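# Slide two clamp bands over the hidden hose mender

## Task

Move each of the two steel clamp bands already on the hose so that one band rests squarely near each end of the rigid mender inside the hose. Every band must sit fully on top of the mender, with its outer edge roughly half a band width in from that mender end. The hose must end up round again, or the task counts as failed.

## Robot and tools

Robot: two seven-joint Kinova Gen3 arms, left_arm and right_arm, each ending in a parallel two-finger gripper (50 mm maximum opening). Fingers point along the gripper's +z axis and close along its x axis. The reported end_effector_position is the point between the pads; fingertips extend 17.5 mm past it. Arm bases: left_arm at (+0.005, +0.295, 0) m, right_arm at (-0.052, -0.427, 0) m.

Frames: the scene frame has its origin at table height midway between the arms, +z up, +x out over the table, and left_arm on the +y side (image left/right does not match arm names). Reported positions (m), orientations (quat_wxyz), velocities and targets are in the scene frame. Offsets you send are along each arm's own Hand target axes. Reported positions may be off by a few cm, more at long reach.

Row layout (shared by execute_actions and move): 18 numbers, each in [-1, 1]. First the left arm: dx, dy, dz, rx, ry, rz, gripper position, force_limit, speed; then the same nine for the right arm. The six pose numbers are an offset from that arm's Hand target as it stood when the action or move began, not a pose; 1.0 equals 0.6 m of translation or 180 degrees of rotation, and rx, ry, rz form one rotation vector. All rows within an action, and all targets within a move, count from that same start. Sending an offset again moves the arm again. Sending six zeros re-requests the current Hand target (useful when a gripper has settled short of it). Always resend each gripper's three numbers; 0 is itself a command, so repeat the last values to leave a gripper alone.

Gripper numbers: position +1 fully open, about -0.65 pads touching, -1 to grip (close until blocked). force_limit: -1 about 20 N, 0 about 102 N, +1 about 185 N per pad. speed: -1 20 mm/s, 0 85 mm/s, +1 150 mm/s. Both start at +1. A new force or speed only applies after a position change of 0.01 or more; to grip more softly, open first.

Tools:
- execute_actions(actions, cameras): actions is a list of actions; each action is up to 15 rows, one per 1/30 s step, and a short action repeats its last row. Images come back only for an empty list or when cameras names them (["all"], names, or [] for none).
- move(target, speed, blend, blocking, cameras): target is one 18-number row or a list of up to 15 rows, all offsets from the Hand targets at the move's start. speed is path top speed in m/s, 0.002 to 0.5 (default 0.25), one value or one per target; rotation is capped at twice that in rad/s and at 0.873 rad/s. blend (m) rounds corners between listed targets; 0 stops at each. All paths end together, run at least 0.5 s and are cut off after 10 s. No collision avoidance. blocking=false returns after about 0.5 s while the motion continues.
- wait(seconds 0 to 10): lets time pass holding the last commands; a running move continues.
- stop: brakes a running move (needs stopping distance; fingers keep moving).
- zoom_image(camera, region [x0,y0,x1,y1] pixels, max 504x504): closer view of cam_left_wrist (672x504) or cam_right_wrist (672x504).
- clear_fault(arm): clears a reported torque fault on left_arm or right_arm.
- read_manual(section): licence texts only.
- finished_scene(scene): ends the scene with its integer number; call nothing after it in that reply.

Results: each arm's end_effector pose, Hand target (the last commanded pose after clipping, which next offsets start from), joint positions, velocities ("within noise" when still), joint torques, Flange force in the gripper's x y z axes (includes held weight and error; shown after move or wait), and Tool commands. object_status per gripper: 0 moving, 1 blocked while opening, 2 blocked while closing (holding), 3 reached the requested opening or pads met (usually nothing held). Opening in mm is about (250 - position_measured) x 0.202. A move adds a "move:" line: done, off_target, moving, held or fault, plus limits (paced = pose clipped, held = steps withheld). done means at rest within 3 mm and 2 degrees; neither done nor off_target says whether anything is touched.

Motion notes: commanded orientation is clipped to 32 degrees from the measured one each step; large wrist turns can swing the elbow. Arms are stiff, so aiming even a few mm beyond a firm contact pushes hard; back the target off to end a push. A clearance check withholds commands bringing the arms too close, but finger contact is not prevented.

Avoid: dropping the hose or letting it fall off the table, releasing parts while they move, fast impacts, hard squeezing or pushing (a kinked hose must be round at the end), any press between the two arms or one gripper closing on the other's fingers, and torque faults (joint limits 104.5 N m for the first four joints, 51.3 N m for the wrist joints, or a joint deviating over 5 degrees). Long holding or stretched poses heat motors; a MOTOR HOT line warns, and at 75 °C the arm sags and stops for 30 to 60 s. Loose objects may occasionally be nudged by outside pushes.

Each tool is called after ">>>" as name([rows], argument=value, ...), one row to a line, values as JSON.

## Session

>>> execute_actions(actions=[])

Scene clock: 0.00 s.
left_arm: end_effector_position=(+0.4422, -0.1420, +0.1983) position_measured=3 object_status=3 end_effector_quat_wxyz=(-0.248, +0.738, -0.627, +0.005) | right_arm: end_effector_position=(+0.3751, -0.6549, +0.2886) position_measured=3 object_status=3 end_effector_quat_wxyz=(-0.086, +0.847, +0.387, +0.354)
Joint positions: left_arm=[0.94 0.94 0.311 0.811 -0.714 1.618 -0.271] | right_arm=[0.996 0.399 -0.098 1.635 -0.764 1.218 2.066]
Joint velocities: within noise
Joint torques (N m): no reading
Flange force (N): no reading
Hand target: left_arm +0.4422, -0.1420, +0.1983; -0.248, +0.738, -0.627, +0.005 | right_arm +0.3751, -0.6549, +0.2886; -0.086, +0.847, +0.387, +0.354
Tool commands: left_gripper/position=+1.0 left_gripper/force_limit=+1.0 left_gripper/speed=+1.0 right_gripper/position=+1.0 right_gripper/force_limit=+1.0 right_gripper/speed=+1.0
camera_calibration:
cam_left_wrist: T_world_to_cam=[[0.225968, -0.933136, -0.279633, -0.18219], [-0.925969, -0.116607, -0.359145, 0.521097], [0.302524, 0.340087, -0.890405, 0.260259], [0, 0, 0, 1]] pos_world=[0.444954, -0.197755, 0.367938]
cam_right_wrist: T_world_to_cam=[[0.434995, 0.613336, 0.659241, 0.0413144], [0.719636, -0.676858, 0.15488, -0.70451], [0.541206, 0.407041, -0.735808, 0.446117], [0, 0, 0, 1]] pos_world=[0.247578, -0.68378, 0.410135]

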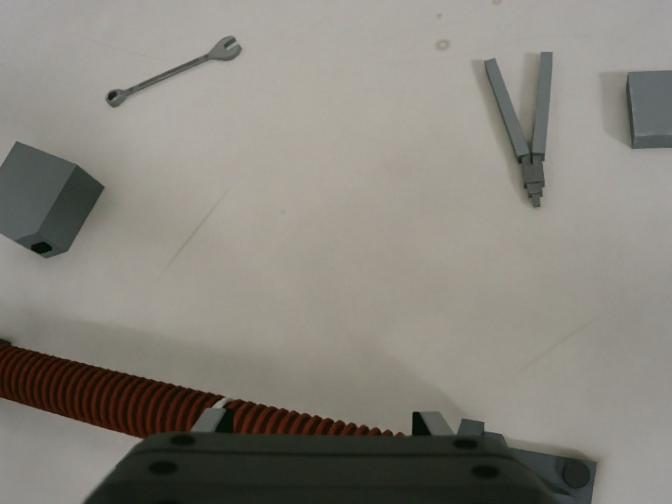

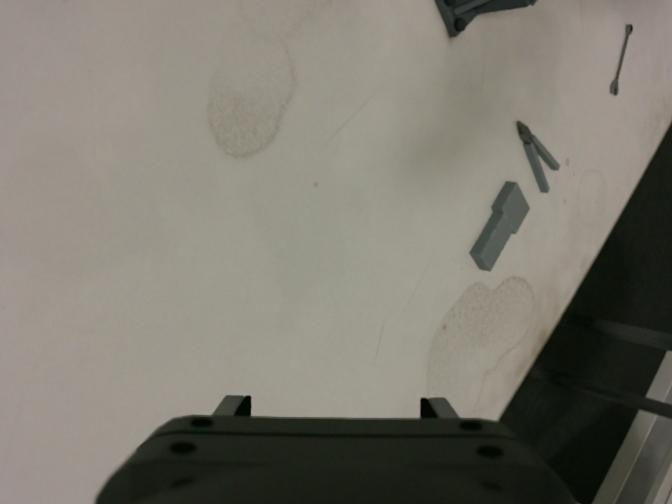

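>>> move(target=[-0.5747,-0.059,-0.0072,0,0,0,1,1,1,0.5527,-0.5157,0.4987,0.1259,-0.2067,-0.216,1,1,1], speed=0.3, cameras=["cam_right_wrist"])

>>> zoom_image(camera="cam_right_wrist", region=[0, 270, 400, 430])

Scene clock: 26.37 s.
left_arm: end_effector_position=(+0.4002, +0.1800, +0.3197) position_measured=3 object_status=3 end_effector_quat_wxyz=(-0.248, +0.738, -0.627, +0.005) | right_arm: end_effector_position=(+0.4626, -0.1200, +0.2495) position_measured=3 object_status=3 end_effector_quat_wxyz=(+0.000, +0.708, +0.706, +0.000)
Joint positions: left_arm=[0.438 0.168 0.271 1.7 -0.569 1.288 -0.593] | right_arm=[-0.437 0.758 -0.329 0.864 0.224 1.548 0.872]
Joint torques (N m): left_arm=[0.81 -13.45 -0.1 -10.31 -1.71 -0.18 0.24] | right_arm=[-0.48 -23.67 -2.25 -10.92 0.07 -0.08 0.27]
Flange force (N): left_arm=[-1.5 0.6 1.6] | right_arm=[-5.5 -8.5 3.8]
Hand target: left_arm +0.4002, +0.1800, +0.3197; -0.248, +0.738, -0.627, +0.005 | right_arm +0.4626, -0.1200, +0.2495; +0.000, +0.708, +0.706, +0.000
Off the commanded pose: left_arm 0.000 m, 0 deg | right_arm 0.000 m, 0 deg.
move: done
camera_calibration:
cam_right_wrist: T_world_to_cam=[[-0.0226433, 0.999736, -0.00400637, 0.1246], [0.999652, 0.0226952, 0.0134346, -0.409667], [0.0135219, -0.00370077, -0.999902, 0.412934], [0, 0, 0, 1]] pos_world=[0.406762, -0.113742, 0.418896]
Images, in order (width x height): cam_right_wrist 672x504.

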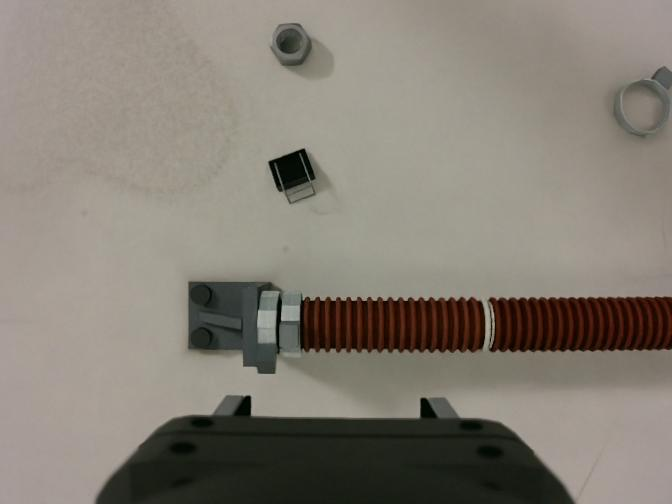

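Scaled by 1.260.

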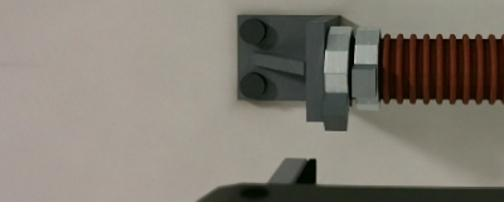

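>>> zoom_image(camera="cam_right_wrist", region=[220, 270, 340, 390])

>>> zoom_image(camera="cam_right_wrist", region=[290, 280, 672, 370])

Scaled by 4.200.

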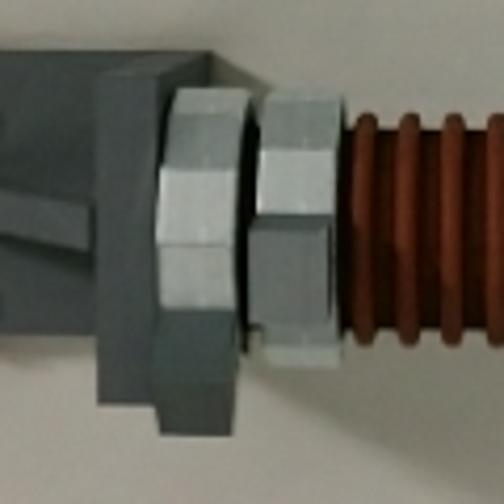

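Scaled by 1.319.

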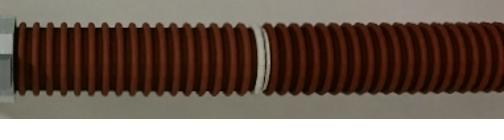

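>>> move([
  [0,0,0,0,0,0,1,1,1,0.0833,-0.014,0.1658,0,0,-0.5067,1,-1,1],
  [0,0,0,0,0,0,1,1,1,0.0833,-0.014,0.3025,0,0,-0.5067,1,-1,1],
], speed=[0.25,0.12], blend=[0.02,0], cameras=["cam_right_wrist"])

>>> zoom_image(camera="cam_right_wrist", region=[200, 200, 470, 430])

Scene clock: 65.13 s.
left_arm: end_effector_position=(+0.4002, +0.1800, +0.3197) position_measured=3 object_status=3 end_effector_quat_wxyz=(-0.248, +0.738, -0.627, +0.005) | right_arm: end_effector_position=(+0.4543, -0.0701, +0.0680) position_measured=3 object_status=3 end_effector_quat_wxyz=(+0.000, -0.010, +1.000, +0.000)
Joint positions: left_arm=[0.438 0.168 0.271 1.7 -0.569 1.288 -0.593] | right_arm=[-0.382 0.991 -0.605 1.083 0.533 1.212 2.201]
Joint torques (N m): left_arm=[0.79 -13.47 -0.05 -10.28 -1.68 -0.18 0.28] | right_arm=[-0.59 -25.26 -4.69 -9.27 0.14 -0.07 0.28]
Flange force (N): left_arm=[-1.5 0.4 1.6] | right_arm=[7.3 -5.5 0.9]
Hand target: left_arm +0.4002, +0.1800, +0.3197; -0.248, +0.738, -0.627, +0.005 | right_arm +0.4542, -0.0701, +0.0680; +0.000, -0.010, +1.000, +0.000
Off the commanded pose: left_arm 0.000 m, 0 deg | right_arm 0.000 m, 0 deg.
move: done
camera_calibration:
cam_right_wrist: T_world_to_cam=[[-0.99904, -0.0436385, -0.00372471, 0.444101], [-0.0436852, 0.998954, 0.0135303, 0.142352], [0.00313037, 0.01368, -0.999902, 0.237793], [0, 0, 0, 1]] pos_world=[0.449149, -0.126076, 0.237498]
Images, in order (width x height): cam_right_wrist 672x504.

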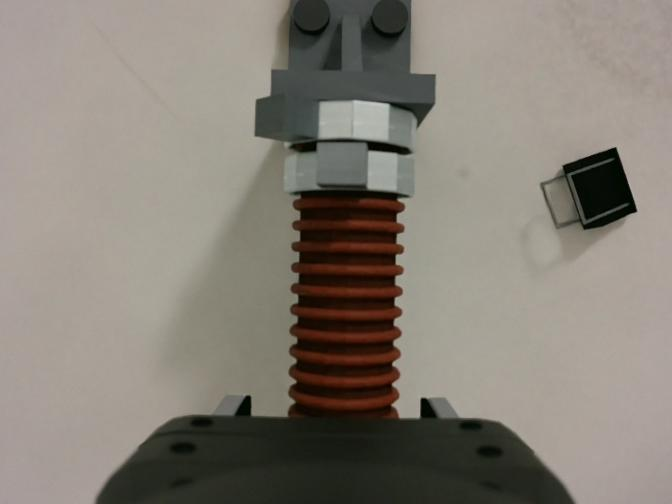

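Scaled by 1.867.

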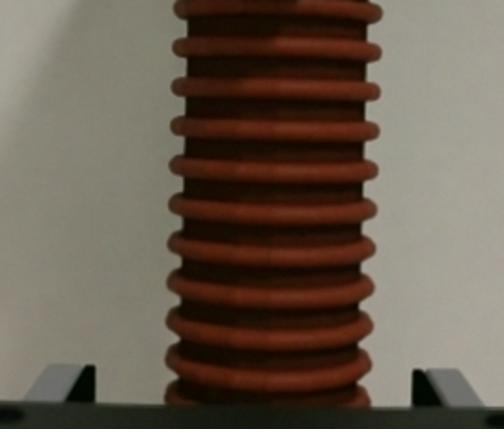

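>>> move([
  [0,0,0,0,0,0,1,1,1,0.0035,0,0.005,0,0,0,0.6,-1,1],
  [0,0,0,0,0,0,1,1,1,0.0035,0,0.005,0,0,0,-1,-1,-1],
], speed=0.15)

>>> move([
  [0,0,0,0,0,0,1,1,1,0,0,0,0,0,0,0.5,-1,1],
  [0,0,0,0,0,0,1,1,1,0,-0.00833,0,0,0,0,0.5,-1,1],
  [0,0,0,0,0,0,1,1,1,0,-0.00833,0,0,0,0,-1,-1,-1],
], speed=0.15)

>>> move([
  [0,0,0,0,0,0,1,1,1,0,0,0,0,0,0,0.5,-1,1],
  [0,0,0,0,0,0,1,1,1,0,-0.00833,0,0,0,0,0.5,-1,1],
  [0,0,0,0,0,0,1,1,1,0,-0.00833,0,0,0,0,-1,-1,-1],
], speed=0.15)

>>> move([
  [0,0,0,0,0,0,1,1,1,0,0,0,0,0,0,0.5,-1,1],
  [0,0,0,0,0,0,1,1,1,0,-0.00833,0,0,0,0,0.5,-1,1],
  [0,0,0,0,0,0,1,1,1,0,-0.00833,0,0,0,0,-1,-1,-1],
], speed=0.15)

Scene clock: 84.53 s.
left_arm: end_effector_position=(+0.4002, +0.1800, +0.3197) position_measured=3 object_status=3 end_effector_quat_wxyz=(-0.248, +0.738, -0.627, +0.005) | right_arm: end_effector_position=(+0.4521, -0.0701, +0.0650) position_measured=98 object_status=2 end_effector_quat_wxyz=(+0.000, -0.010, +1.000, +0.000)
Joint positions: left_arm=[0.438 0.168 0.271 1.7 -0.569 1.288 -0.593] | right_arm=[-0.382 0.991 -0.604 1.095 0.535 1.202 2.195]
Joint torques (N m): left_arm=[0.77 -13.43 -0.07 -10.32 -1.7 -0.21 0.24] | right_arm=[-0.98 -25.14 -5.11 -8.68 -0.12 0.35 0.38]
Flange force (N): left_arm=[-1.5 0.6 1.6] | right_arm=[6.0 -5.2 1.5]
Hand target: left_arm +0.4002, +0.1800, +0.3197; -0.248, +0.738, -0.627, +0.005 | right_arm +0.4521, -0.0701, +0.0650; +0.000, -0.010, +1.000, +0.000
Off the commanded pose: left_arm 0.000 m, 0 deg | right_arm 0.000 m, 0 deg.
move: done

Scene clock: 86.23 s.
left_arm: end_effector_position=(+0.4002, +0.1800, +0.3197) position_measured=3 object_status=3 end_effector_quat_wxyz=(-0.248, +0.738, -0.627, +0.005) | right_arm: end_effector_position=(+0.4522, -0.0751, +0.0650) position_measured=98 object_status=2 end_effector_quat_wxyz=(+0.000, -0.010, +1.000, +0.000)
Joint positions: left_arm=[0.438 0.168 0.271 1.7 -0.569 1.288 -0.593] | right_arm=[-0.372 0.985 -0.605 1.109 0.535 1.195 2.198]
Joint torques (N m): left_arm=[0.84 -13.39 -0.08 -10.27 -1.67 -0.19 0.27] | right_arm=[-0.58 -24.93 -4.71 -9.18 0.25 -0.11 0.36]
Flange force (N): left_arm=[-1.7 0.4 1.5] | right_arm=[7.4 -5.3 0.5]
Hand target: left_arm +0.4002, +0.1800, +0.3197; -0.248, +0.738, -0.627, +0.005 | right_arm +0.4522, -0.0751, +0.0650; +0.000, -0.010, +1.000, +0.000
Off the commanded pose: left_arm 0.000 m, 0 deg | right_arm 0.000 m, 0 deg.
move: done

Scene clock: 87.93 s.
left_arm: end_effector_position=(+0.4002, +0.1800, +0.3197) position_measured=3 object_status=3 end_effector_quat_wxyz=(-0.248, +0.738, -0.627, +0.005) | right_arm: end_effector_position=(+0.4523, -0.0801, +0.0650) position_measured=98 object_status=2 end_effector_quat_wxyz=(+0.000, -0.010, +1.000, +0.000)
Joint positions: left_arm=[0.438 0.168 0.271 1.7 -0.569 1.288 -0.593] | right_arm=[-0.362 0.979 -0.606 1.124 0.535 1.188 2.201]
Joint torques (N m): left_arm=[0.81 -13.47 -0.07 -10.32 -1.71 -0.2 0.25] | right_arm=[-0.45 -24.75 -4.56 -9.68 0.47 -0.49 0.35]
Flange force (N): left_arm=[-1.5 0.5 1.6] | right_arm=[8.8 -6.0 0.0]
Hand target: left_arm +0.4002, +0.1800, +0.3197; -0.248, +0.738, -0.627, +0.005 | right_arm +0.4523, -0.0801, +0.0650; +0.000, -0.010, +1.000, +0.000
Off the commanded pose: left_arm 0.000 m, 0 deg | right_arm 0.000 m, 0 deg.
move: done

Scene clock: 89.63 s.
left_arm: end_effector_position=(+0.4002, +0.1800, +0.3197) position_measured=3 object_status=3 end_effector_quat_wxyz=(-0.248, +0.738, -0.627, +0.005) | right_arm: end_effector_position=(+0.4524, -0.0851, +0.0650) position_measured=98 object_status=2 end_effector_quat_wxyz=(+0.000, -0.010, +1.000, +0.000)
Joint positions: left_arm=[0.438 0.168 0.271 1.7 -0.569 1.288 -0.593] | right_arm=[-0.352 0.973 -0.607 1.137 0.535 1.181 2.204]
Joint torques (N m): left_arm=[0.84 -13.43 -0.07 -10.31 -1.71 -0.22 0.24] | right_arm=[-0.34 -24.68 -4.47 -9.76 0.49 -0.55 0.33]
Flange force (N): left_arm=[-1.6 0.5 1.5] | right_arm=[8.9 -5.8 0.0]
Hand target: left_arm +0.4002, +0.1800, +0.3197; -0.248, +0.738, -0.627, +0.005 | right_arm +0.4524, -0.0851, +0.0650; +0.000, -0.010, +1.000, +0.000
Off the commanded pose: left_arm 0.000 m, 0 deg | right_arm 0.000 m, 0 deg.
move: done

>>> move([
  [0,0,0,0,0,0,1,1,1,0,0,0,0,0,0,0.5,-1,1],
  [0,0,0,0,0,0,1,1,1,0,-0.01667,0,0,0,0,0.5,-1,1],
  [0,0,0,0,0,0,1,1,1,0,-0.01667,0,0,0,0,-1,-1,-1],
], speed=0.15)

>>> move([
  [0,0,0,0,0,0,1,1,1,0,0,0,0,0,0,0.5,-1,1],
  [0,0,0,0,0,0,1,1,1,0,-0.01667,0,0,0,0,0.5,-1,1],
  [0,0,0,0,0,0,1,1,1,0,-0.01667,0,0,0,0,-1,-1,-1],
], speed=0.15)

>>> move([
  [0,0,0,0,0,0,1,1,1,0,0,0,0,0,0,0.5,-1,1],
  [0,0,0,0,0,0,1,1,1,0,-0.01667,0,0,0,0,0.5,-1,1],
  [0,0,0,0,0,0,1,1,1,0,-0.01667,0,0,0,0,-1,-1,-1],
], speed=0.15, cameras=["cam_right_wrist"])

Scene clock: 98.03 s.
left_arm: end_effector_position=(+0.4002, +0.1800, +0.3197) position_measured=3 object_status=3 end_effector_quat_wxyz=(-0.248, +0.738, -0.627, +0.005) | right_arm: end_effector_position=(+0.4526, -0.0951, +0.0650) position_measured=101 object_status=2 end_effector_quat_wxyz=(+0.000, -0.010, +1.000, +0.000)
Joint positions: left_arm=[0.438 0.168 0.271 1.7 -0.569 1.288 -0.593] | right_arm=[-0.332 0.962 -0.609 1.164 0.535 1.168 2.21]
Joint torques (N m): left_arm=[0.77 -13.43 -0.1 -10.37 -1.69 -0.22 0.26] | right_arm=[-0.01 -24.37 -4.2 -10.21 0.83 -0.86 0.33]
Flange force (N): left_arm=[-1.6 0.8 1.6] | right_arm=[10.4 -5.9 -0.7]
Hand target: left_arm +0.4002, +0.1800, +0.3197; -0.248, +0.738, -0.627, +0.005 | right_arm +0.4526, -0.0951, +0.0650; +0.000, -0.010, +1.000, +0.000
Off the commanded pose: left_arm 0.000 m, 0 deg | right_arm 0.000 m, 0 deg.
move: done

Scene clock: 99.77 s.
left_arm: end_effector_position=(+0.4002, +0.1800, +0.3197) position_measured=3 object_status=3 end_effector_quat_wxyz=(-0.248, +0.738, -0.627, +0.005) | right_arm: end_effector_position=(+0.4528, -0.1051, +0.0650) position_measured=110 object_status=2 end_effector_quat_wxyz=(+0.000, -0.010, +1.000, +0.000)
Joint positions: left_arm=[0.438 0.168 0.271 1.7 -0.569 1.288 -0.593] | right_arm=[-0.312 0.952 -0.61 1.19 0.535 1.155 2.217]
Joint torques (N m): left_arm=[0.82 -13.45 -0.06 -10.34 -1.68 -0.22 0.28] | right_arm=[0.27 -24.13 -3.92 -10.47 1.04 -1.06 0.25]
Flange force (N): left_arm=[-1.6 0.6 1.6] | right_arm=[11.1 -5.7 -1.1]
Hand target: left_arm +0.4002, +0.1800, +0.3197; -0.248, +0.738, -0.627, +0.005 | right_arm +0.4528, -0.1051, +0.0650; +0.000, -0.010, +1.000, +0.000
Off the commanded pose: left_arm 0.000 m, 0 deg | right_arm 0.000 m, 0 deg.
move: done

Scene clock: 101.50 s.
left_arm: end_effector_position=(+0.4002, +0.1800, +0.3197) position_measured=3 object_status=3 end_effector_quat_wxyz=(-0.248, +0.738, -0.627, +0.005) | right_arm: end_effector_position=(+0.4529, -0.1151, +0.0650) position_measured=110 object_status=2 end_effector_quat_wxyz=(+0.000, -0.010, +1.000, +0.000)
Joint positions: left_arm=[0.438 0.168 0.271 1.7 -0.569 1.288 -0.593] | right_arm=[-0.292 0.942 -0.612 1.215 0.536 1.143 2.225]
Joint torques (N m): left_arm=[0.79 -13.42 -0.11 -10.3 -1.7 -0.2 0.27] | right_arm=[0.55 -23.87 -3.62 -10.97 1.36 -1.48 0.25]
Flange force (N): left_arm=[-1.6 0.5 1.5] | right_arm=[12.4 -5.7 -1.9]
Hand target: left_arm +0.4002, +0.1800, +0.3197; -0.248, +0.738, -0.627, +0.005 | right_arm +0.4530, -0.1151, +0.0650; +0.000, -0.010, +1.000, +0.000
Off the commanded pose: left_arm 0.000 m, 0 deg | right_arm 0.000 m, 0 deg.
move: done
camera_calibration:
cam_right_wrist: T_world_to_cam=[[-0.999032, -0.0438403, -0.00352696, 0.440743], [-0.0438842, 0.998945, 0.0135389, 0.187377], [0.00292969, 0.0136806, -0.999902, 0.235405], [0, 0, 0, 1]] pos_world=[0.44785, -0.171077, 0.234399]
Images, in order (width x height): cam_right_wrist 672x504.

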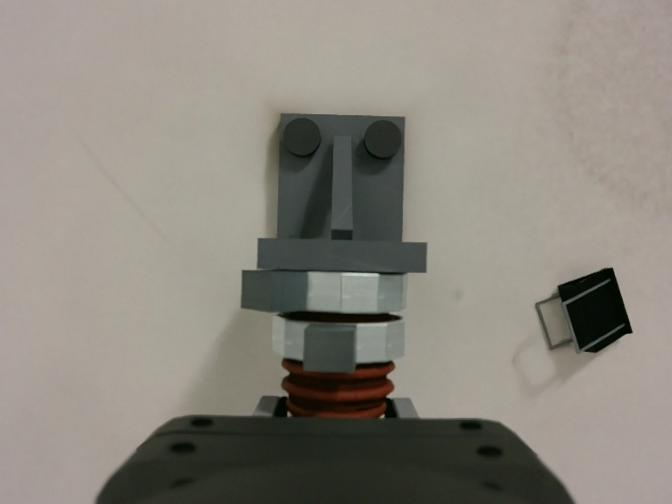

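>>> move([
  [0,0,0,0,0,0,1,1,1,0,0,0,0,0,0,0.5,-1,1],
  [0,0,0,0,0,0,1,1,1,0,0.02083,0,0,0,0,0.5,-1,1],
  [0,0,0,0,0,0,1,1,1,0,0.02083,0,0,0,0,-1,-1,-1],
], speed=0.15)

>>> move([
  [0,0,0,0,0,0,1,1,1,0,0,0,0,0,0,0.5,-1,1],
  [0,0,0,0,0,0,1,1,1,0,0.00417,0,0,0,0,0.5,-1,1],
  [0,0,0,0,0,0,1,1,1,0,0.00417,0,0,0,0,-1,-1,-1],
], speed=0.15)

>>> move([
  [0,0,0,0,0,0,1,1,1,0,0,0,0,0,0,0.5,-1,1],
  [0,0,0,0,0,0,1,1,1,0,0.00417,0,0,0,0,0.5,-1,1],
  [0,0,0,0,0,0,1,1,1,0,0.00417,0,0,0,0,-1,-1,-1],
], speed=0.15)

>>> move([
  [0,0,0,0,0,0,1,1,1,0,0,0,0,0,0,0.6,-1,1],
  [0,0,0,0,0,0,1,1,1,0,0.14167,0,0,0,0,0.6,-1,1],
  [0,0,0,0,0,0,1,1,1,0,0.14167,0,0,0,0,-1,-1,-1],
], speed=0.25)

>>> move([
  [0,0,0,0,0,0,1,1,1,0,0,0,0,0,0,0.5,-1,1],
  [0,0,0,0,0,0,1,1,1,0,0.01667,0,0,0,0,0.5,-1,1],
  [0,0,0,0,0,0,1,1,1,0,0.01667,0,0,0,0,-1,-1,-1],
], speed=0.15)

>>> move([
  [0,0,0,0,0,0,1,1,1,0,0,0,0,0,0,0.5,-1,1],
  [0,0,0,0,0,0,1,1,1,0,0.01667,0,0,0,0,0.5,-1,1],
  [0,0,0,0,0,0,1,1,1,0,0.01667,0,0,0,0,-1,-1,-1],
], speed=0.15)

Scene clock: 115.93 s.
left_arm: end_effector_position=(+0.4002, +0.1800, +0.3197) position_measured=3 object_status=3 end_effector_quat_wxyz=(-0.248, +0.738, -0.627, +0.005) | right_arm: end_effector_position=(+0.4527, -0.1026, +0.0650) position_measured=110 object_status=2 end_effector_quat_wxyz=(+0.000, -0.010, +1.000, +0.000)
Joint positions: left_arm=[0.438 0.168 0.271 1.7 -0.569 1.288 -0.593] | right_arm=[-0.317 0.955 -0.61 1.184 0.535 1.158 2.215]
Joint torques (N m): left_arm=[0.79 -13.44 -0.06 -10.29 -1.67 -0.18 0.27] | right_arm=[-0.28 -23.55 -4.32 -10.54 0.87 -1.54 0.26]
Flange force (N): left_arm=[-1.5 0.5 1.6] | right_arm=[11.5 -7.0 -2.5]
Hand target: left_arm +0.4002, +0.1800, +0.3197; -0.248, +0.738, -0.627, +0.005 | right_arm +0.4527, -0.1026, +0.0650; +0.000, -0.010, +1.000, +0.000
Off the commanded pose: left_arm 0.000 m, 0 deg | right_arm 0.000 m, 0 deg.
move: done

Scene clock: 117.63 s.
left_arm: end_effector_position=(+0.4002, +0.1800, +0.3197) position_measured=3 object_status=3 end_effector_quat_wxyz=(-0.248, +0.738, -0.627, +0.005) | right_arm: end_effector_position=(+0.4526, -0.1001, +0.0650) position_measured=102 object_status=2 end_effector_quat_wxyz=(+0.000, -0.010, +1.000, +0.000)
Joint positions: left_arm=[0.438 0.168 0.271 1.7 -0.569 1.288 -0.593] | right_arm=[-0.322 0.957 -0.61 1.177 0.535 1.162 2.213]
Joint torques (N m): left_arm=[0.78 -13.44 -0.08 -10.32 -1.69 -0.2 0.25] | right_arm=[-0.99 -23.61 -5.02 -9.87 0.37 -1.17 0.32]
Flange force (N): left_arm=[-1.5 0.6 1.6] | right_arm=[9.4 -7.1 -1.8]
Hand target: left_arm +0.4002, +0.1800, +0.3197; -0.248, +0.738, -0.627, +0.005 | right_arm +0.4527, -0.1001, +0.0650; +0.000, -0.010, +1.000, +0.000
Off the commanded pose: left_arm 0.000 m, 0 deg | right_arm 0.000 m, 0 deg.
move: done

Scene clock: 119.33 s.
left_arm: end_effector_position=(+0.4002, +0.1800, +0.3197) position_measured=3 object_status=3 end_effector_quat_wxyz=(-0.248, +0.738, -0.627, +0.005) | right_arm: end_effector_position=(+0.4526, -0.0976, +0.0650) position_measured=100 object_status=2 end_effector_quat_wxyz=(+0.000, -0.010, +1.000, +0.000)
Joint positions: left_arm=[0.438 0.168 0.271 1.7 -0.569 1.288 -0.593] | right_arm=[-0.327 0.96 -0.609 1.171 0.535 1.165 2.212]
Joint torques (N m): left_arm=[0.8 -13.45 -0.08 -10.34 -1.68 -0.22 0.25] | right_arm=[-0.37 -23.65 -4.49 -10.25 0.7 -1.31 0.29]
Flange force (N): left_arm=[-1.5 0.6 1.6] | right_arm=[10.7 -6.8 -2.2]
Hand target: left_arm +0.4002, +0.1800, +0.3197; -0.248, +0.738, -0.627, +0.005 | right_arm +0.4526, -0.0976, +0.0650; +0.000, -0.010, +1.000, +0.000
Off the commanded pose: left_arm 0.000 m, 0 deg | right_arm 0.000 m, 0 deg.
move: done

Scene clock: 121.30 s.
left_arm: end_effector_position=(+0.4002, +0.1800, +0.3197) position_measured=3 object_status=3 end_effector_quat_wxyz=(-0.248, +0.738, -0.627, +0.005) | right_arm: end_effector_position=(+0.4511, -0.0126, +0.0650) position_measured=98 object_status=2 end_effector_quat_wxyz=(+0.000, -0.010, +1.000, +0.000)
Joint positions: left_arm=[0.438 0.168 0.271 1.7 -0.569 1.288 -0.593] | right_arm=[-0.498 1.069 -0.596 0.902 0.536 1.297 2.176]
Joint torques (N m): left_arm=[0.82 -13.4 -0.04 -10.33 -1.71 -0.19 0.25] | right_arm=[-2.92 -27.11 -6.53 -6.86 -1.78 2.12 0.25]
Flange force (N): left_arm=[-1.7 0.6 1.6] | right_arm=[-0.4 -4.9 4.7]
Hand target: left_arm +0.4002, +0.1800, +0.3197; -0.248, +0.738, -0.627, +0.005 | right_arm +0.4510, -0.0126, +0.0650; +0.000, -0.010, +1.000, +0.000
Off the commanded pose: left_arm 0.000 m, 0 deg | right_arm 0.000 m, 0 deg.
move: done

Scene clock: 123.00 s.
left_arm: end_effector_position=(+0.4002, +0.1800, +0.3197) position_measured=3 object_status=3 end_effector_quat_wxyz=(-0.248, +0.738, -0.627, +0.005) | right_arm: end_effector_position=(+0.4509, -0.0026, +0.0650) position_measured=100 object_status=2 end_effector_quat_wxyz=(+0.000, -0.009, +1.000, +0.000)
Joint positions: left_arm=[0.438 0.168 0.271 1.7 -0.569 1.288 -0.593] | right_arm=[-0.52 1.084 -0.594 0.863 0.536 1.316 2.175]
Joint torques (N m): left_arm=[0.84 -13.44 -0.1 -10.32 -1.68 -0.22 0.27] | right_arm=[-2.75 -27.35 -6.25 -6.65 -1.8 2.49 0.24]
Flange force (N): left_arm=[-1.6 0.5 1.6] | right_arm=[-0.6 -4.4 4.9]
Hand target: left_arm +0.4002, +0.1800, +0.3197; -0.248, +0.738, -0.627, +0.005 | right_arm +0.4508, -0.0026, +0.0650; +0.000, -0.010, +1.000, +0.000
Off the commanded pose: left_arm 0.000 m, 0 deg | right_arm 0.000 m, 0 deg.
move: done

Scene clock: 124.70 s.
left_arm: end_effector_position=(+0.4002, +0.1800, +0.3197) position_measured=3 object_status=3 end_effector_quat_wxyz=(-0.248, +0.738, -0.627, +0.005) | right_arm: end_effector_position=(+0.4507, +0.0074, +0.0650) position_measured=107 object_status=2 end_effector_quat_wxyz=(+0.000, -0.010, +1.000, +0.000)
Joint positions: left_arm=[0.438 0.168 0.271 1.7 -0.569 1.288 -0.593] | right_arm=[-0.541 1.101 -0.592 0.821 0.537 1.336 2.175]
Joint torques (N m): left_arm=[0.81 -13.43 -0.1 -10.33 -1.69 -0.2 0.26] | right_arm=[-3 -27.67 -6.35 -6.36 -1.97 2.84 0.24]
Flange force (N): left_arm=[-1.6 0.6 1.6] | right_arm=[-1.4 -4.2 5.4]
Hand target: left_arm +0.4002, +0.1800, +0.3197; -0.248, +0.738, -0.627, +0.005 | right_arm +0.4506, +0.0074, +0.0650; +0.000, -0.010, +1.000, +0.000
Off the commanded pose: left_arm 0.000 m, 0 deg | right_arm 0.000 m, 0 deg.
move: done

>>> move([
  [0,0,0,0,0,0,1,1,1,0,0,0,0,0,0,0.5,-1,1],
  [0,0,0,0,0,0,1,1,1,0,-0.00417,0,0,0,0,0.5,-1,1],
  [0,0,0,0,0,0,1,1,1,0,-0.00417,0,0,0,0,-1,-1,-1],
], speed=0.15)

>>> move([
  [0,0,0,0,0,0,1,1,1,0,0,0,0,0,0,0.5,-1,1],
  [0,0,0,0,0,0,1,1,1,0,-0.00417,0,0,0,0,0.5,-1,1],
  [0,0,0,0,0,0,1,1,1,0,-0.00417,0,0,0,0,-1,-1,-1],
], speed=0.15)

>>> move([
  [0,0,0,0,0,0,1,1,1,0,0,0,0,0,0,0.5,-1,1],
  [0,0,0,0,0,0,1,1,1,0,-0.00417,0,0,0,0,0.5,-1,1],
  [0,0,0,0,0,0,1,1,1,0,-0.00417,0,0,0,0,-1,-1,-1],
], speed=0.15, cameras=["cam_right_wrist"])

>>> zoom_image(camera="cam_right_wrist", region=[230, 200, 450, 430])

Scene clock: 134.13 s.
left_arm: end_effector_position=(+0.4002, +0.1800, +0.3197) position_measured=3 object_status=3 end_effector_quat_wxyz=(-0.248, +0.738, -0.627, +0.005) | right_arm: end_effector_position=(+0.4508, +0.0049, +0.0650) position_measured=110 object_status=2 end_effector_quat_wxyz=(+0.000, -0.009, +1.000, +0.000)
Joint positions: left_arm=[0.438 0.168 0.271 1.7 -0.569 1.288 -0.593] | right_arm=[-0.536 1.096 -0.592 0.832 0.536 1.331 2.175]
Joint torques (N m): left_arm=[0.75 -13.44 -0.06 -10.26 -1.68 -0.19 0.27] | right_arm=[-2.38 -28.5 -6 -6.91 -1.63 2.76 0.21]
Flange force (N): left_arm=[-1.4 0.4 1.5] | right_arm=[-0.7 -3.6 6.5]
Hand target: left_arm +0.4002, +0.1800, +0.3197; -0.248, +0.738, -0.627, +0.005 | right_arm +0.4507, +0.0049, +0.0650; +0.000, -0.010, +1.000, +0.000
Off the commanded pose: left_arm 0.000 m, 0 deg | right_arm 0.000 m, 0 deg.
move: done

Scene clock: 135.87 s.
left_arm: end_effector_position=(+0.4002, +0.1800, +0.3197) position_measured=3 object_status=3 end_effector_quat_wxyz=(-0.248, +0.738, -0.627, +0.005) | right_arm: end_effector_position=(+0.4508, +0.0024, +0.0650) position_measured=110 object_status=2 end_effector_quat_wxyz=(+0.000, -0.009, +1.000, +0.000)
Joint positions: left_arm=[0.438 0.168 0.271 1.7 -0.569 1.288 -0.593] | right_arm=[-0.53 1.092 -0.593 0.842 0.536 1.326 2.175]
Joint torques (N m): left_arm=[0.84 -13.43 -0.11 -10.33 -1.67 -0.21 0.26] | right_arm=[-2.59 -28.37 -6.18 -6.91 -1.72 2.64 0.24]
Flange force (N): left_arm=[-1.6 0.6 1.6] | right_arm=[-0.7 -3.9 6.3]
Hand target: left_arm +0.4002, +0.1800, +0.3197; -0.248, +0.738, -0.627, +0.005 | right_arm +0.4507, +0.0024, +0.0650; +0.000, -0.010, +1.000, +0.000
Off the commanded pose: left_arm 0.000 m, 0 deg | right_arm 0.000 m, 0 deg.
move: done

Scene clock: 137.57 s.
left_arm: end_effector_position=(+0.4002, +0.1800, +0.3197) position_measured=3 object_status=3 end_effector_quat_wxyz=(-0.248, +0.738, -0.627, +0.005) | right_arm: end_effector_position=(+0.4508, -0.0001, +0.0650) position_measured=101 object_status=2 end_effector_quat_wxyz=(+0.000, -0.010, +1.000, +0.000)
Joint positions: left_arm=[0.438 0.168 0.271 1.7 -0.569 1.288 -0.593] | right_arm=[-0.525 1.088 -0.593 0.853 0.536 1.321 2.175]
Joint torques (N m): left_arm=[0.8 -13.43 -0.07 -10.33 -1.69 -0.2 0.25] | right_arm=[-2.04 -28.34 -5.79 -6.73 -1.54 2.98 0.16]
Flange force (N): left_arm=[-1.6 0.6 1.6] | right_arm=[-1.1 -2.8 6.6]
Hand target: left_arm +0.4002, +0.1800, +0.3197; -0.248, +0.738, -0.627, +0.005 | right_arm +0.4508, -0.0001, +0.0650; +0.000, -0.010, +1.000, +0.000
Off the commanded pose: left_arm 0.000 m, 0 deg | right_arm 0.000 m, 0 deg.
move: done
camera_calibration:
cam_right_wrist: T_world_to_cam=[[-0.99904, -0.0436381, -0.00372907, 0.443748], [-0.0436852, 0.998952, 0.0136302, 0.0722953], [0.00313037, 0.01378, -0.9999, 0.233752], [0, 0, 0, 1]] pos_world=[0.445749, -0.0560763, 0.234398]
Images, in order (width x height): cam_right_wrist 672x504.

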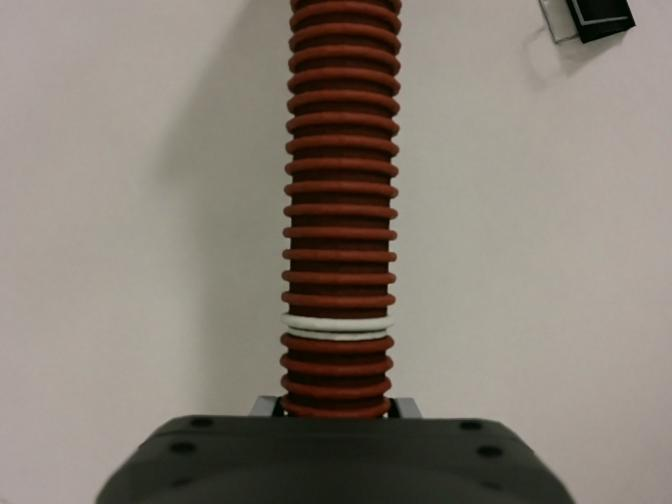

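Scaled by 2.191.

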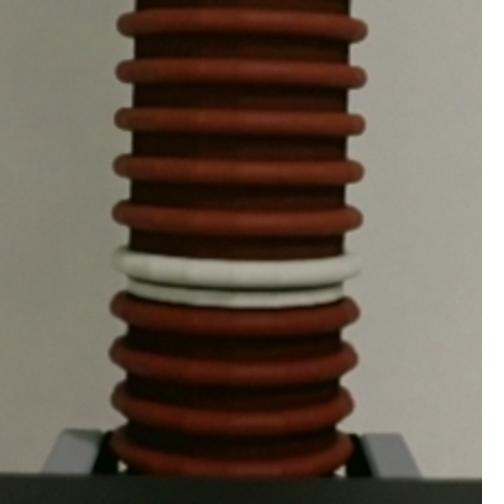

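>>> move([
  [0,0,0,0,0,0,1,1,1,0,0,0,0,0,0,0.6,-0.4,0.5],
  [0,0,0,0,0,0,1,1,1,-0.0002,-0.06,-0.15,0,0,0.2,0.6,-0.4,0.5],
  [0,0,0,0,0,0,1,1,1,-0.0007,-0.24,-0.12,0,0,0.5,0.6,-0.4,0.5],
  [0,0,0,0,0,0,1,1,1,-0.0007,-0.24,-0.0575,0,0,0.5,0.6,-0.4,0.5],
], speed=[0.25,0.25,0.3,0.12], blend=[0,0.03,0.02,0], cameras=["cam_right_wrist"])

>>> zoom_image(camera="cam_right_wrist", region=[200, 260, 440, 440])

Scene clock: 210.53 s.
left_arm: end_effector_position=(+0.4002, +0.1800, +0.3197) position_measured=3 object_status=3 end_effector_quat_wxyz=(-0.248, +0.738, -0.627, +0.005) | right_arm: end_effector_position=(+0.4540, -0.1441, +0.0995) position_measured=63 object_status=3 end_effector_quat_wxyz=(+0.000, +0.700, +0.714, +0.000)
Joint positions: left_arm=[0.438 0.168 0.271 1.7 -0.569 1.288 -0.593] | right_arm=[-0.376 0.818 -0.323 1.251 0.261 1.113 0.86]
Joint torques (N m): left_arm=[0.82 -13.41 -0.12 -10.3 -1.72 -0.21 0.25] | right_arm=[-0.55 -23.26 -2.75 -9.78 0.09 -0.1 0.28]
Flange force (N): left_arm=[-1.6 0.6 1.5] | right_arm=[-4.0 -6.5 0.6]
Hand target: left_arm +0.4002, +0.1800, +0.3197; -0.248, +0.738, -0.627, +0.005 | right_arm +0.4539, -0.1441, +0.0995; +0.000, +0.700, +0.714, +0.000
Off the commanded pose: left_arm 0.000 m, 0 deg | right_arm 0.000 m, 0 deg.
move: done; blend cut to 0.0187 m at target 3
camera_calibration:
cam_right_wrist: T_world_to_cam=[[-0.0437357, 0.999035, -0.00402107, 0.157304], [0.998951, 0.043786, 0.0134172, -0.395131], [0.0135803, -0.00343004, -0.999902, 0.263088], [0, 0, 0, 1]] pos_world=[0.398024, -0.138948, 0.268996]
Images, in order (width x height): cam_right_wrist 672x504.

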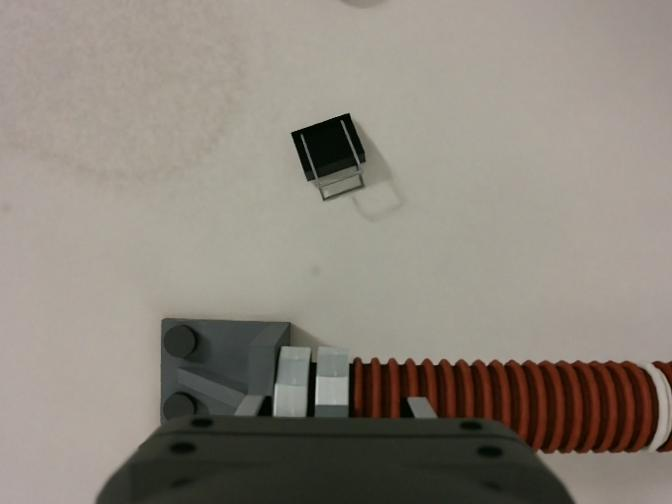

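Scaled by 2.100.

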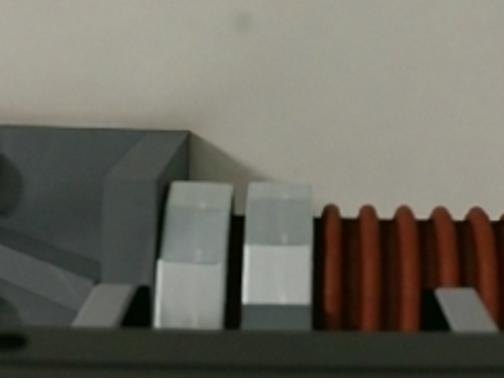

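>>> move([
  [0,0,0,0,0,0,1,1,1,0,0,0,0,0,0,-1,-0.4,-0.5],
  [0,0,0,0,0,0,1,1,1,0.2108,0,0,0,0,0,-1,-0.4,-0.5],
], speed=0.1, cameras=["cam_right_wrist"])

>>> zoom_image(camera="cam_right_wrist", region=[0, 260, 480, 440])

Scene clock: 219.97 s.
left_arm: end_effector_position=(+0.4002, +0.1800, +0.3197) position_measured=3 object_status=3 end_effector_quat_wxyz=(-0.248, +0.738, -0.627, +0.005) | right_arm: end_effector_position=(+0.4517, -0.0179, +0.0995) position_measured=252 object_status=3 end_effector_quat_wxyz=(+0.000, +0.700, +0.714, +0.000)
Joint positions: left_arm=[0.438 0.168 0.271 1.7 -0.569 1.288 -0.593] | right_arm=[-0.595 0.986 -0.306 0.884 0.264 1.303 0.739]
Joint torques (N m): left_arm=[0.84 -13.45 -0.09 -10.32 -1.69 -0.23 0.25] | right_arm=[-17.76 -9.92 -16.17 -15.61 -7.08 -15.2 0.28]
Flange force (N): left_arm=[-1.5 0.5 1.5] | right_arm=[-51.9 -22.8 -35.6]
Hand target: left_arm +0.4002, +0.1800, +0.3197; -0.248, +0.738, -0.627, +0.005 | right_arm +0.4516, -0.0176, +0.0995; +0.000, +0.700, +0.714, +0.000
Off the commanded pose: left_arm 0.000 m, 0 deg | right_arm 0.000 m, 0 deg.
move: done
camera_calibration:
cam_right_wrist: T_world_to_cam=[[-0.0434311, 0.999046, -0.00451755, 0.0311364], [0.998964, 0.0434881, 0.0133958, -0.398365], [0.0135795, -0.00393107, -0.9999, 0.263542], [0, 0, 0, 1]] pos_world=[0.395726, -0.0127466, 0.268993]
Images, in order (width x height): cam_right_wrist 672x504.

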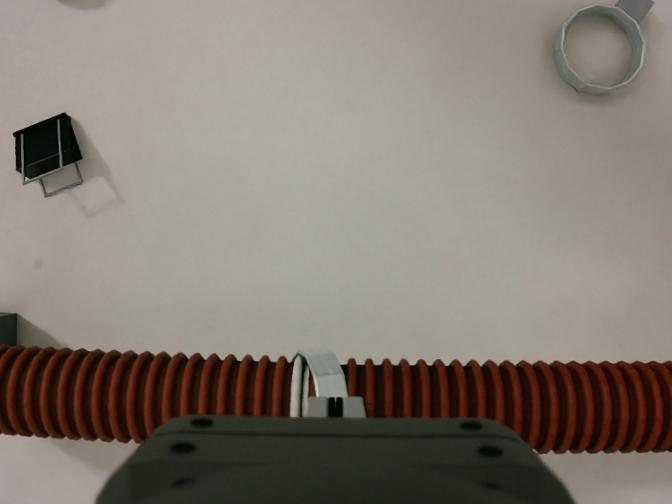

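Scaled by 1.050.

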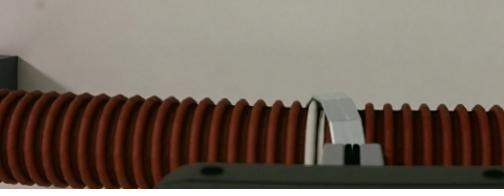

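>>> move([
  [0,0,0,0,0,0,1,1,1,-0.0117,0,0,0,0,0,-1,-0.4,-0.5],
], speed=0.05, cameras=["cam_right_wrist"])

>>> zoom_image(camera="cam_right_wrist", region=[220, 320, 460, 430])

Scene clock: 227.00 s.
left_arm: end_effector_position=(+0.4002, +0.1800, +0.3197) position_measured=3 object_status=3 end_effector_quat_wxyz=(-0.248, +0.738, -0.627, +0.005) | right_arm: end_effector_position=(+0.4516, -0.0245, +0.0995) position_measured=252 object_status=3 end_effector_quat_wxyz=(+0.000, +0.700, +0.714, +0.000)
Joint positions: left_arm=[0.438 0.168 0.271 1.7 -0.569 1.288 -0.593] | right_arm=[-0.583 0.974 -0.308 0.911 0.264 1.289 0.744]
Joint torques (N m): left_arm=[0.84 -13.38 -0.06 -10.31 -1.7 -0.21 0.25] | right_arm=[-1.68 -11.39 -2.19 -3.49 -0.41 -0.07 0.31]
Flange force (N): left_arm=[-1.7 0.6 1.6] | right_arm=[-7.6 -6.5 -21.8]
Hand target: left_arm +0.4002, +0.1800, +0.3197; -0.248, +0.738, -0.627, +0.005 | right_arm +0.4517, -0.0246, +0.0995; +0.000, +0.700, +0.714, +0.000
Off the commanded pose: left_arm 0.000 m, 0 deg | right_arm 0.000 m, 0 deg.
move: done
camera_calibration:
cam_right_wrist: T_world_to_cam=[[-0.0437372, 0.999035, -0.0039168, 0.0377908], [0.998952, 0.0437857, 0.0133217, -0.39804], [0.0134803, -0.00333004, -0.999904, 0.263471], [0, 0, 0, 1]] pos_world=[0.395724, -0.0194485, 0.268897]
Images, in order (width x height): cam_right_wrist 672x504.

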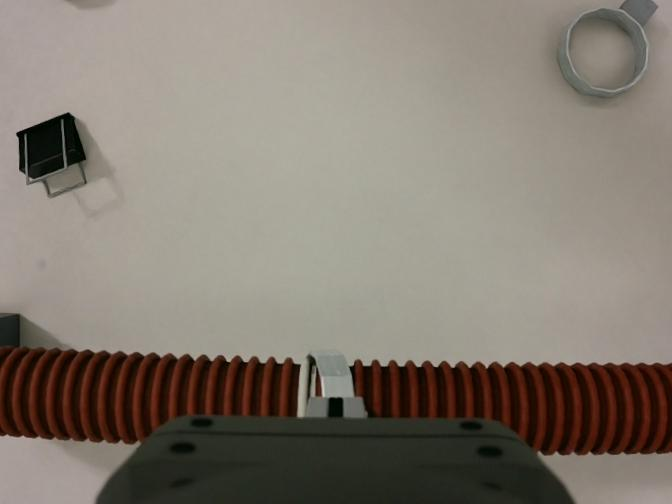

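Scaled by 2.100.

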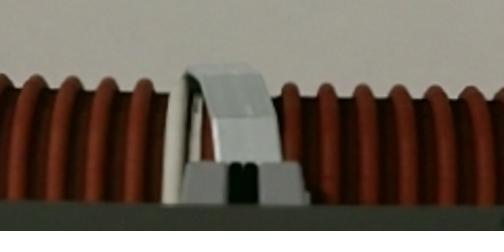

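>>> move([
  [0,0,0,0,0,0,1,1,1,0,0,-0.025,0,0,0,-1,-0.4,-0.5],
  [0,0,0,0,0,0,1,1,1,-0.03,-0.02,-0.2,0,0,0,0.6,-0.4,0.5],
], speed=[0.05,0.2], blend=[0.005,0], cameras=["cam_right_wrist"])

>>> zoom_image(camera="cam_right_wrist", region=[100, 260, 420, 430])

Scene clock: 235.17 s.
left_arm: end_effector_position=(+0.4002, +0.1800, +0.3197) position_measured=3 object_status=3 end_effector_quat_wxyz=(-0.248, +0.738, -0.627, +0.005) | right_arm: end_effector_position=(+0.4400, -0.0428, +0.2195) position_measured=63 object_status=3 end_effector_quat_wxyz=(+0.000, +0.700, +0.714, +0.000)
Joint positions: left_arm=[0.438 0.168 0.271 1.7 -0.569 1.288 -0.593] | right_arm=[-0.577 0.841 -0.318 0.794 0.235 1.533 0.776]
Joint torques (N m): left_arm=[0.8 -13.4 -0.05 -10.32 -1.69 -0.21 0.26] | right_arm=[-0.58 -24.91 -2.23 -10.92 0.06 -0.09 0.27]
Flange force (N): left_arm=[-1.7 0.6 1.6] | right_arm=[-7.3 -8.9 3.7]
Hand target: left_arm +0.4002, +0.1800, +0.3197; -0.248, +0.738, -0.627, +0.005 | right_arm +0.4400, -0.0428, +0.2195; +0.000, +0.700, +0.714, +0.000
Off the commanded pose: left_arm 0.000 m, 0 deg | right_arm 0.000 m, 0 deg.
move: done
camera_calibration:
cam_right_wrist: T_world_to_cam=[[-0.0437372, 0.999035, -0.0039168, 0.0560358], [0.998952, 0.0437857, 0.0133217, -0.387249], [0.0134803, -0.00333004, -0.999904, 0.383555], [0, 0, 0, 1]] pos_world=[0.384124, -0.0377485, 0.388897]
Images, in order (width x height): cam_right_wrist 672x504.

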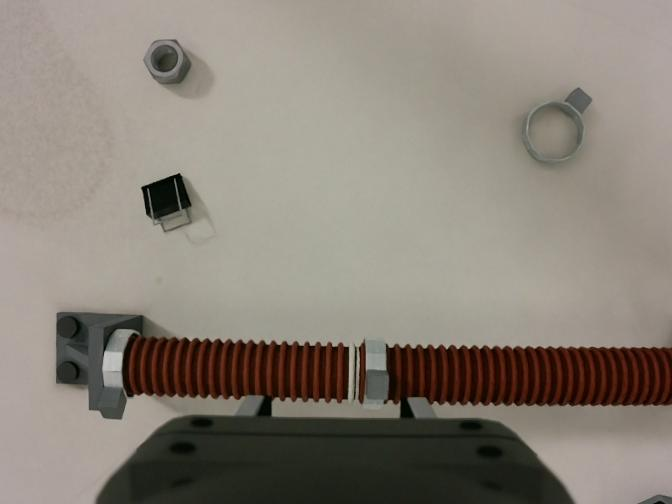

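Scaled by 1.575.

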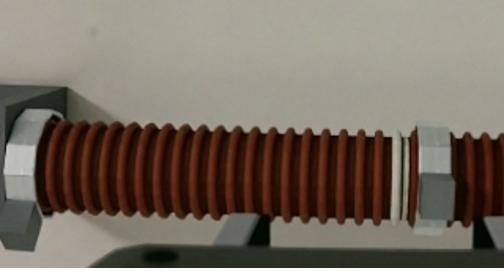

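>>> move([
  [0,0,0,0,0,0,1,1,1,0.0333,0.0257,0.13,0,0,0,0.2,-0.4,0.5],
  [0,0,0,0,0,0,1,1,1,0.0333,0.0257,0.205,0,0,0,0.2,-0.4,0.5],
  [0,0,0,0,0,0,1,1,1,0.0333,0.0257,0.205,0,0,0,-1,-0.3,-0.5],
  [0,0,0,0,0,0,1,1,1,0.0415,0.0255,0.205,0,0,0,-1,-0.3,-0.5],
], speed=[0.25,0.1,0.1,0.03], blend=[0.015,0,0,0], cameras=["cam_right_wrist"])

>>> zoom_image(camera="cam_right_wrist", region=[180, 310, 480, 430])

Scene clock: 275.97 s.
left_arm: end_effector_position=(+0.4002, +0.1800, +0.3197) position_measured=3 object_status=3 end_effector_quat_wxyz=(-0.248, +0.738, -0.627, +0.005) | right_arm: end_effector_position=(+0.4548, -0.0177, +0.0965) position_measured=209 object_status=2 end_effector_quat_wxyz=(+0.000, +0.700, +0.714, +0.000)
Joint positions: left_arm=[0.438 0.168 0.271 1.7 -0.569 1.288 -0.593] | right_arm=[-0.593 0.996 -0.306 0.873 0.265 1.304 0.744]
Joint torques (N m): left_arm=[0.85 -13.42 -0.1 -10.32 -1.68 -0.22 0.27] | right_arm=[-0.66 -26.32 -2.57 -10.48 0.01 -0.21 0.28]
Flange force (N): left_arm=[-1.7 0.5 1.6] | right_arm=[-7.2 -8.4 0.8]
Hand target: left_arm +0.4002, +0.1800, +0.3197; -0.248, +0.738, -0.627, +0.005 | right_arm +0.4548, -0.0177, +0.0965; +0.000, +0.700, +0.714, +0.000
Off the commanded pose: left_arm 0.000 m, 0 deg | right_arm 0.000 m, 0 deg.
move: done
camera_calibration:
cam_right_wrist: T_world_to_cam=[[-0.0437357, 0.999035, -0.00402107, 0.0310525], [0.998951, 0.043786, 0.0134172, -0.401523], [0.0135803, -0.00343004, -0.999902, 0.260409], [0, 0, 0, 1]] pos_world=[0.398924, -0.0125482, 0.265896]
Images, in order (width x height): cam_right_wrist 672x504.

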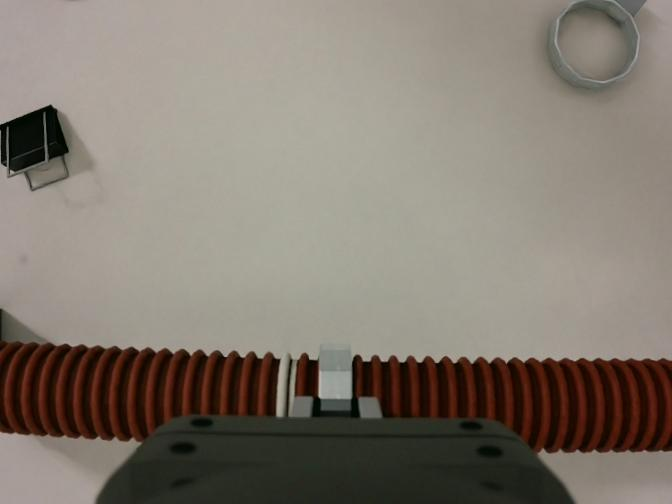

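Scaled by 1.680.

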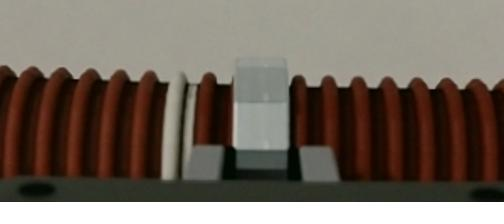

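>>> move([
  [0,0,0,0,0,0,1,1,1,0,0,0,0,0,0,0.2,-0.3,0.5],
  [0,0,0,0,0,0,1,1,1,-0.05,0.01,-0.07,0,0,0,0.2,-0.3,0.5],
  [0,0,0,0,0,0,1,1,1,-0.2355,0.0357,-0.04,0,0,0,0.2,-0.3,0.5],
  [0,0,0,0,0,0,1,1,1,-0.2355,0.0357,0.0133,0,0,0,0.2,-0.3,0.5],
  [0,0,0,0,0,0,1,1,1,-0.2355,0.0357,0.0133,0,0,0,-1,-0.3,-0.5],
], speed=[0.2,0.25,0.25,0.08,0.1], blend=[0,0.02,0.01,0,0], cameras=["cam_right_wrist"])

>>> zoom_image(camera="cam_right_wrist", region=[200, 280, 480, 430])

Scene clock: 288.23 s.
left_arm: end_effector_position=(+0.4002, +0.1800, +0.3197) position_measured=3 object_status=3 end_effector_quat_wxyz=(-0.248, +0.738, -0.627, +0.005) | right_arm: end_effector_position=(+0.4790, -0.1585, +0.0885) position_measured=211 object_status=2 end_effector_quat_wxyz=(+0.000, +0.700, +0.714, +0.000)
Joint positions: left_arm=[0.438 0.168 0.271 1.7 -0.569 1.288 -0.593] | right_arm=[-0.345 0.864 -0.315 1.192 0.264 1.125 0.909]
Joint torques (N m): left_arm=[0.82 -13.41 -0.04 -10.31 -1.68 -0.25 0.23] | right_arm=[-0.56 -24.07 -2.72 -9.91 0.09 -0.07 0.28]
Flange force (N): left_arm=[-1.5 0.6 1.5] | right_arm=[-4.0 -7.3 0.7]
Hand target: left_arm +0.4002, +0.1800, +0.3197; -0.248, +0.738, -0.627, +0.005 | right_arm +0.4789, -0.1585, +0.0885; +0.000, +0.700, +0.714, +0.000
Off the commanded pose: left_arm 0.000 m, 0 deg | right_arm 0.000 m, 0 deg.
move: done
camera_calibration:
cam_right_wrist: T_world_to_cam=[[-0.0437358, 0.999035, -0.00402107, 0.172839], [0.998951, 0.0437861, 0.0134172, -0.419323], [0.0135803, -0.00343004, -0.999902, 0.2517], [0, 0, 0, 1]] pos_world=[0.423024, -0.153448, 0.257996]
Images, in order (width x height): cam_right_wrist 672x504.

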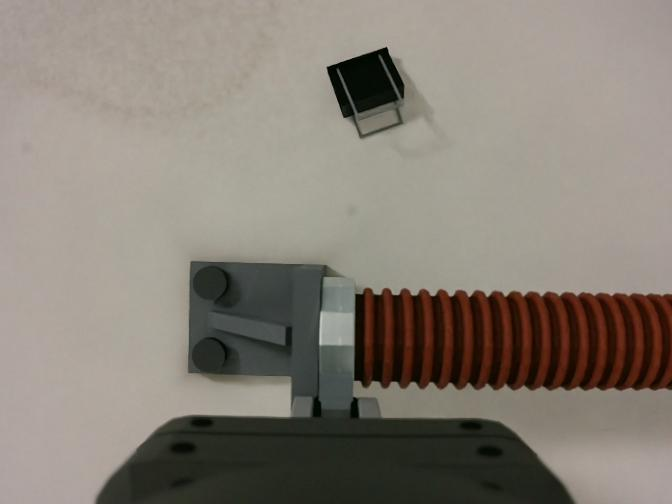

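Scaled by 1.800.

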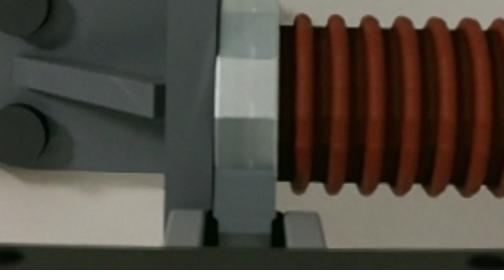

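>>> move([
  [0,0,0,0,0,0,1,1,1,0.1264,0.0004,0,0,0,0,-1,-0.3,-0.5],
], speed=0.08)

>>> move([
  [0,0,0,0,0,0,1,1,1,0,0,0,0,0,0,0.6,-0.3,0.5],
  [0,0,0,0,0,0,1,1,1,0,0,-0.04,0,0,0,0.6,-0.3,0.5],
  [0,0,0,0,0,0,1,1,1,0.06,-0.06,-0.2,0,0,0,0.6,-0.3,0.5],
], speed=[0.1,0.1,0.25], blend=[0,0.02,0], cameras=["cam_right_wrist"])

>>> zoom_image(camera="cam_right_wrist", region=[200, 290, 460, 430])

Scene clock: 294.47 s.
left_arm: end_effector_position=(+0.4002, +0.1800, +0.3197) position_measured=3 object_status=3 end_effector_quat_wxyz=(-0.248, +0.738, -0.627, +0.005) | right_arm: end_effector_position=(+0.4777, -0.0827, +0.0885) position_measured=211 object_status=2 end_effector_quat_wxyz=(+0.000, +0.700, +0.714, +0.000)
Joint positions: left_arm=[0.438 0.168 0.271 1.7 -0.569 1.288 -0.593] | right_arm=[-0.477 0.951 -0.306 1.001 0.264 1.225 0.829]
Joint torques (N m): left_arm=[0.79 -13.42 -0.1 -10.33 -1.72 -0.22 0.26] | right_arm=[-1.28 -23.96 -3.09 -9.38 -0.32 -0.11 0.27]
Flange force (N): left_arm=[-1.6 0.6 1.5] | right_arm=[-6.3 -7.1 -1.8]
Hand target: left_arm +0.4002, +0.1800, +0.3197; -0.248, +0.738, -0.627, +0.005 | right_arm +0.4777, -0.0827, +0.0885; +0.000, +0.700, +0.714, +0.000
Off the commanded pose: left_arm 0.000 m, 0 deg | right_arm 0.000 m, 0 deg.
move: done

Scene clock: 296.07 s.
left_arm: end_effector_position=(+0.4002, +0.1800, +0.3197) position_measured=3 object_status=3 end_effector_quat_wxyz=(-0.248, +0.738, -0.627, +0.005) | right_arm: end_effector_position=(+0.4411, -0.0474, +0.2085) position_measured=63 object_status=3 end_effector_quat_wxyz=(+0.000, +0.700, +0.714, +0.000)
Joint positions: left_arm=[0.438 0.168 0.271 1.7 -0.569 1.288 -0.593] | right_arm=[-0.566 0.838 -0.317 0.836 0.235 1.495 0.778]
Joint torques (N m): left_arm=[0.83 -13.42 -0.07 -10.29 -1.69 -0.17 0.28] | right_arm=[-0.58 -24.91 -2.32 -10.9 0.08 -0.09 0.28]
Flange force (N): left_arm=[-1.7 0.5 1.6] | right_arm=[-6.8 -8.4 3.3]
Hand target: left_arm +0.4002, +0.1800, +0.3197; -0.248, +0.738, -0.627, +0.005 | right_arm +0.4411, -0.0474, +0.2085; +0.000, +0.700, +0.714, +0.000
Off the commanded pose: left_arm 0.000 m, 0 deg | right_arm 0.000 m, 0 deg.
move: done; blend cut to 0.012 m at target 2
camera_calibration:
cam_right_wrist: T_world_to_cam=[[-0.0437368, 0.999035, -0.00392117, 0.060534], [0.998951, 0.0437858, 0.0134216, -0.387943], [0.0135803, -0.00333004, -0.999902, 0.372589], [0, 0, 0, 1]] pos_world=[0.385124, -0.0422485, 0.377997]
Images, in order (width x height): cam_right_wrist 672x504.

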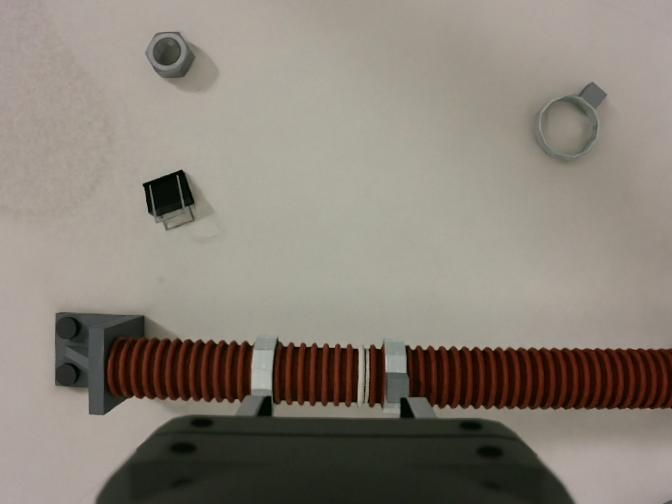

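Scaled by 1.938.

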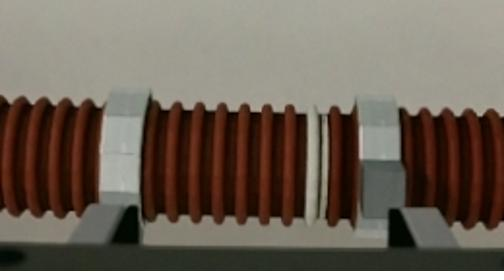

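>>> finished_scene(scene=2)

The scene is finished: the task was done.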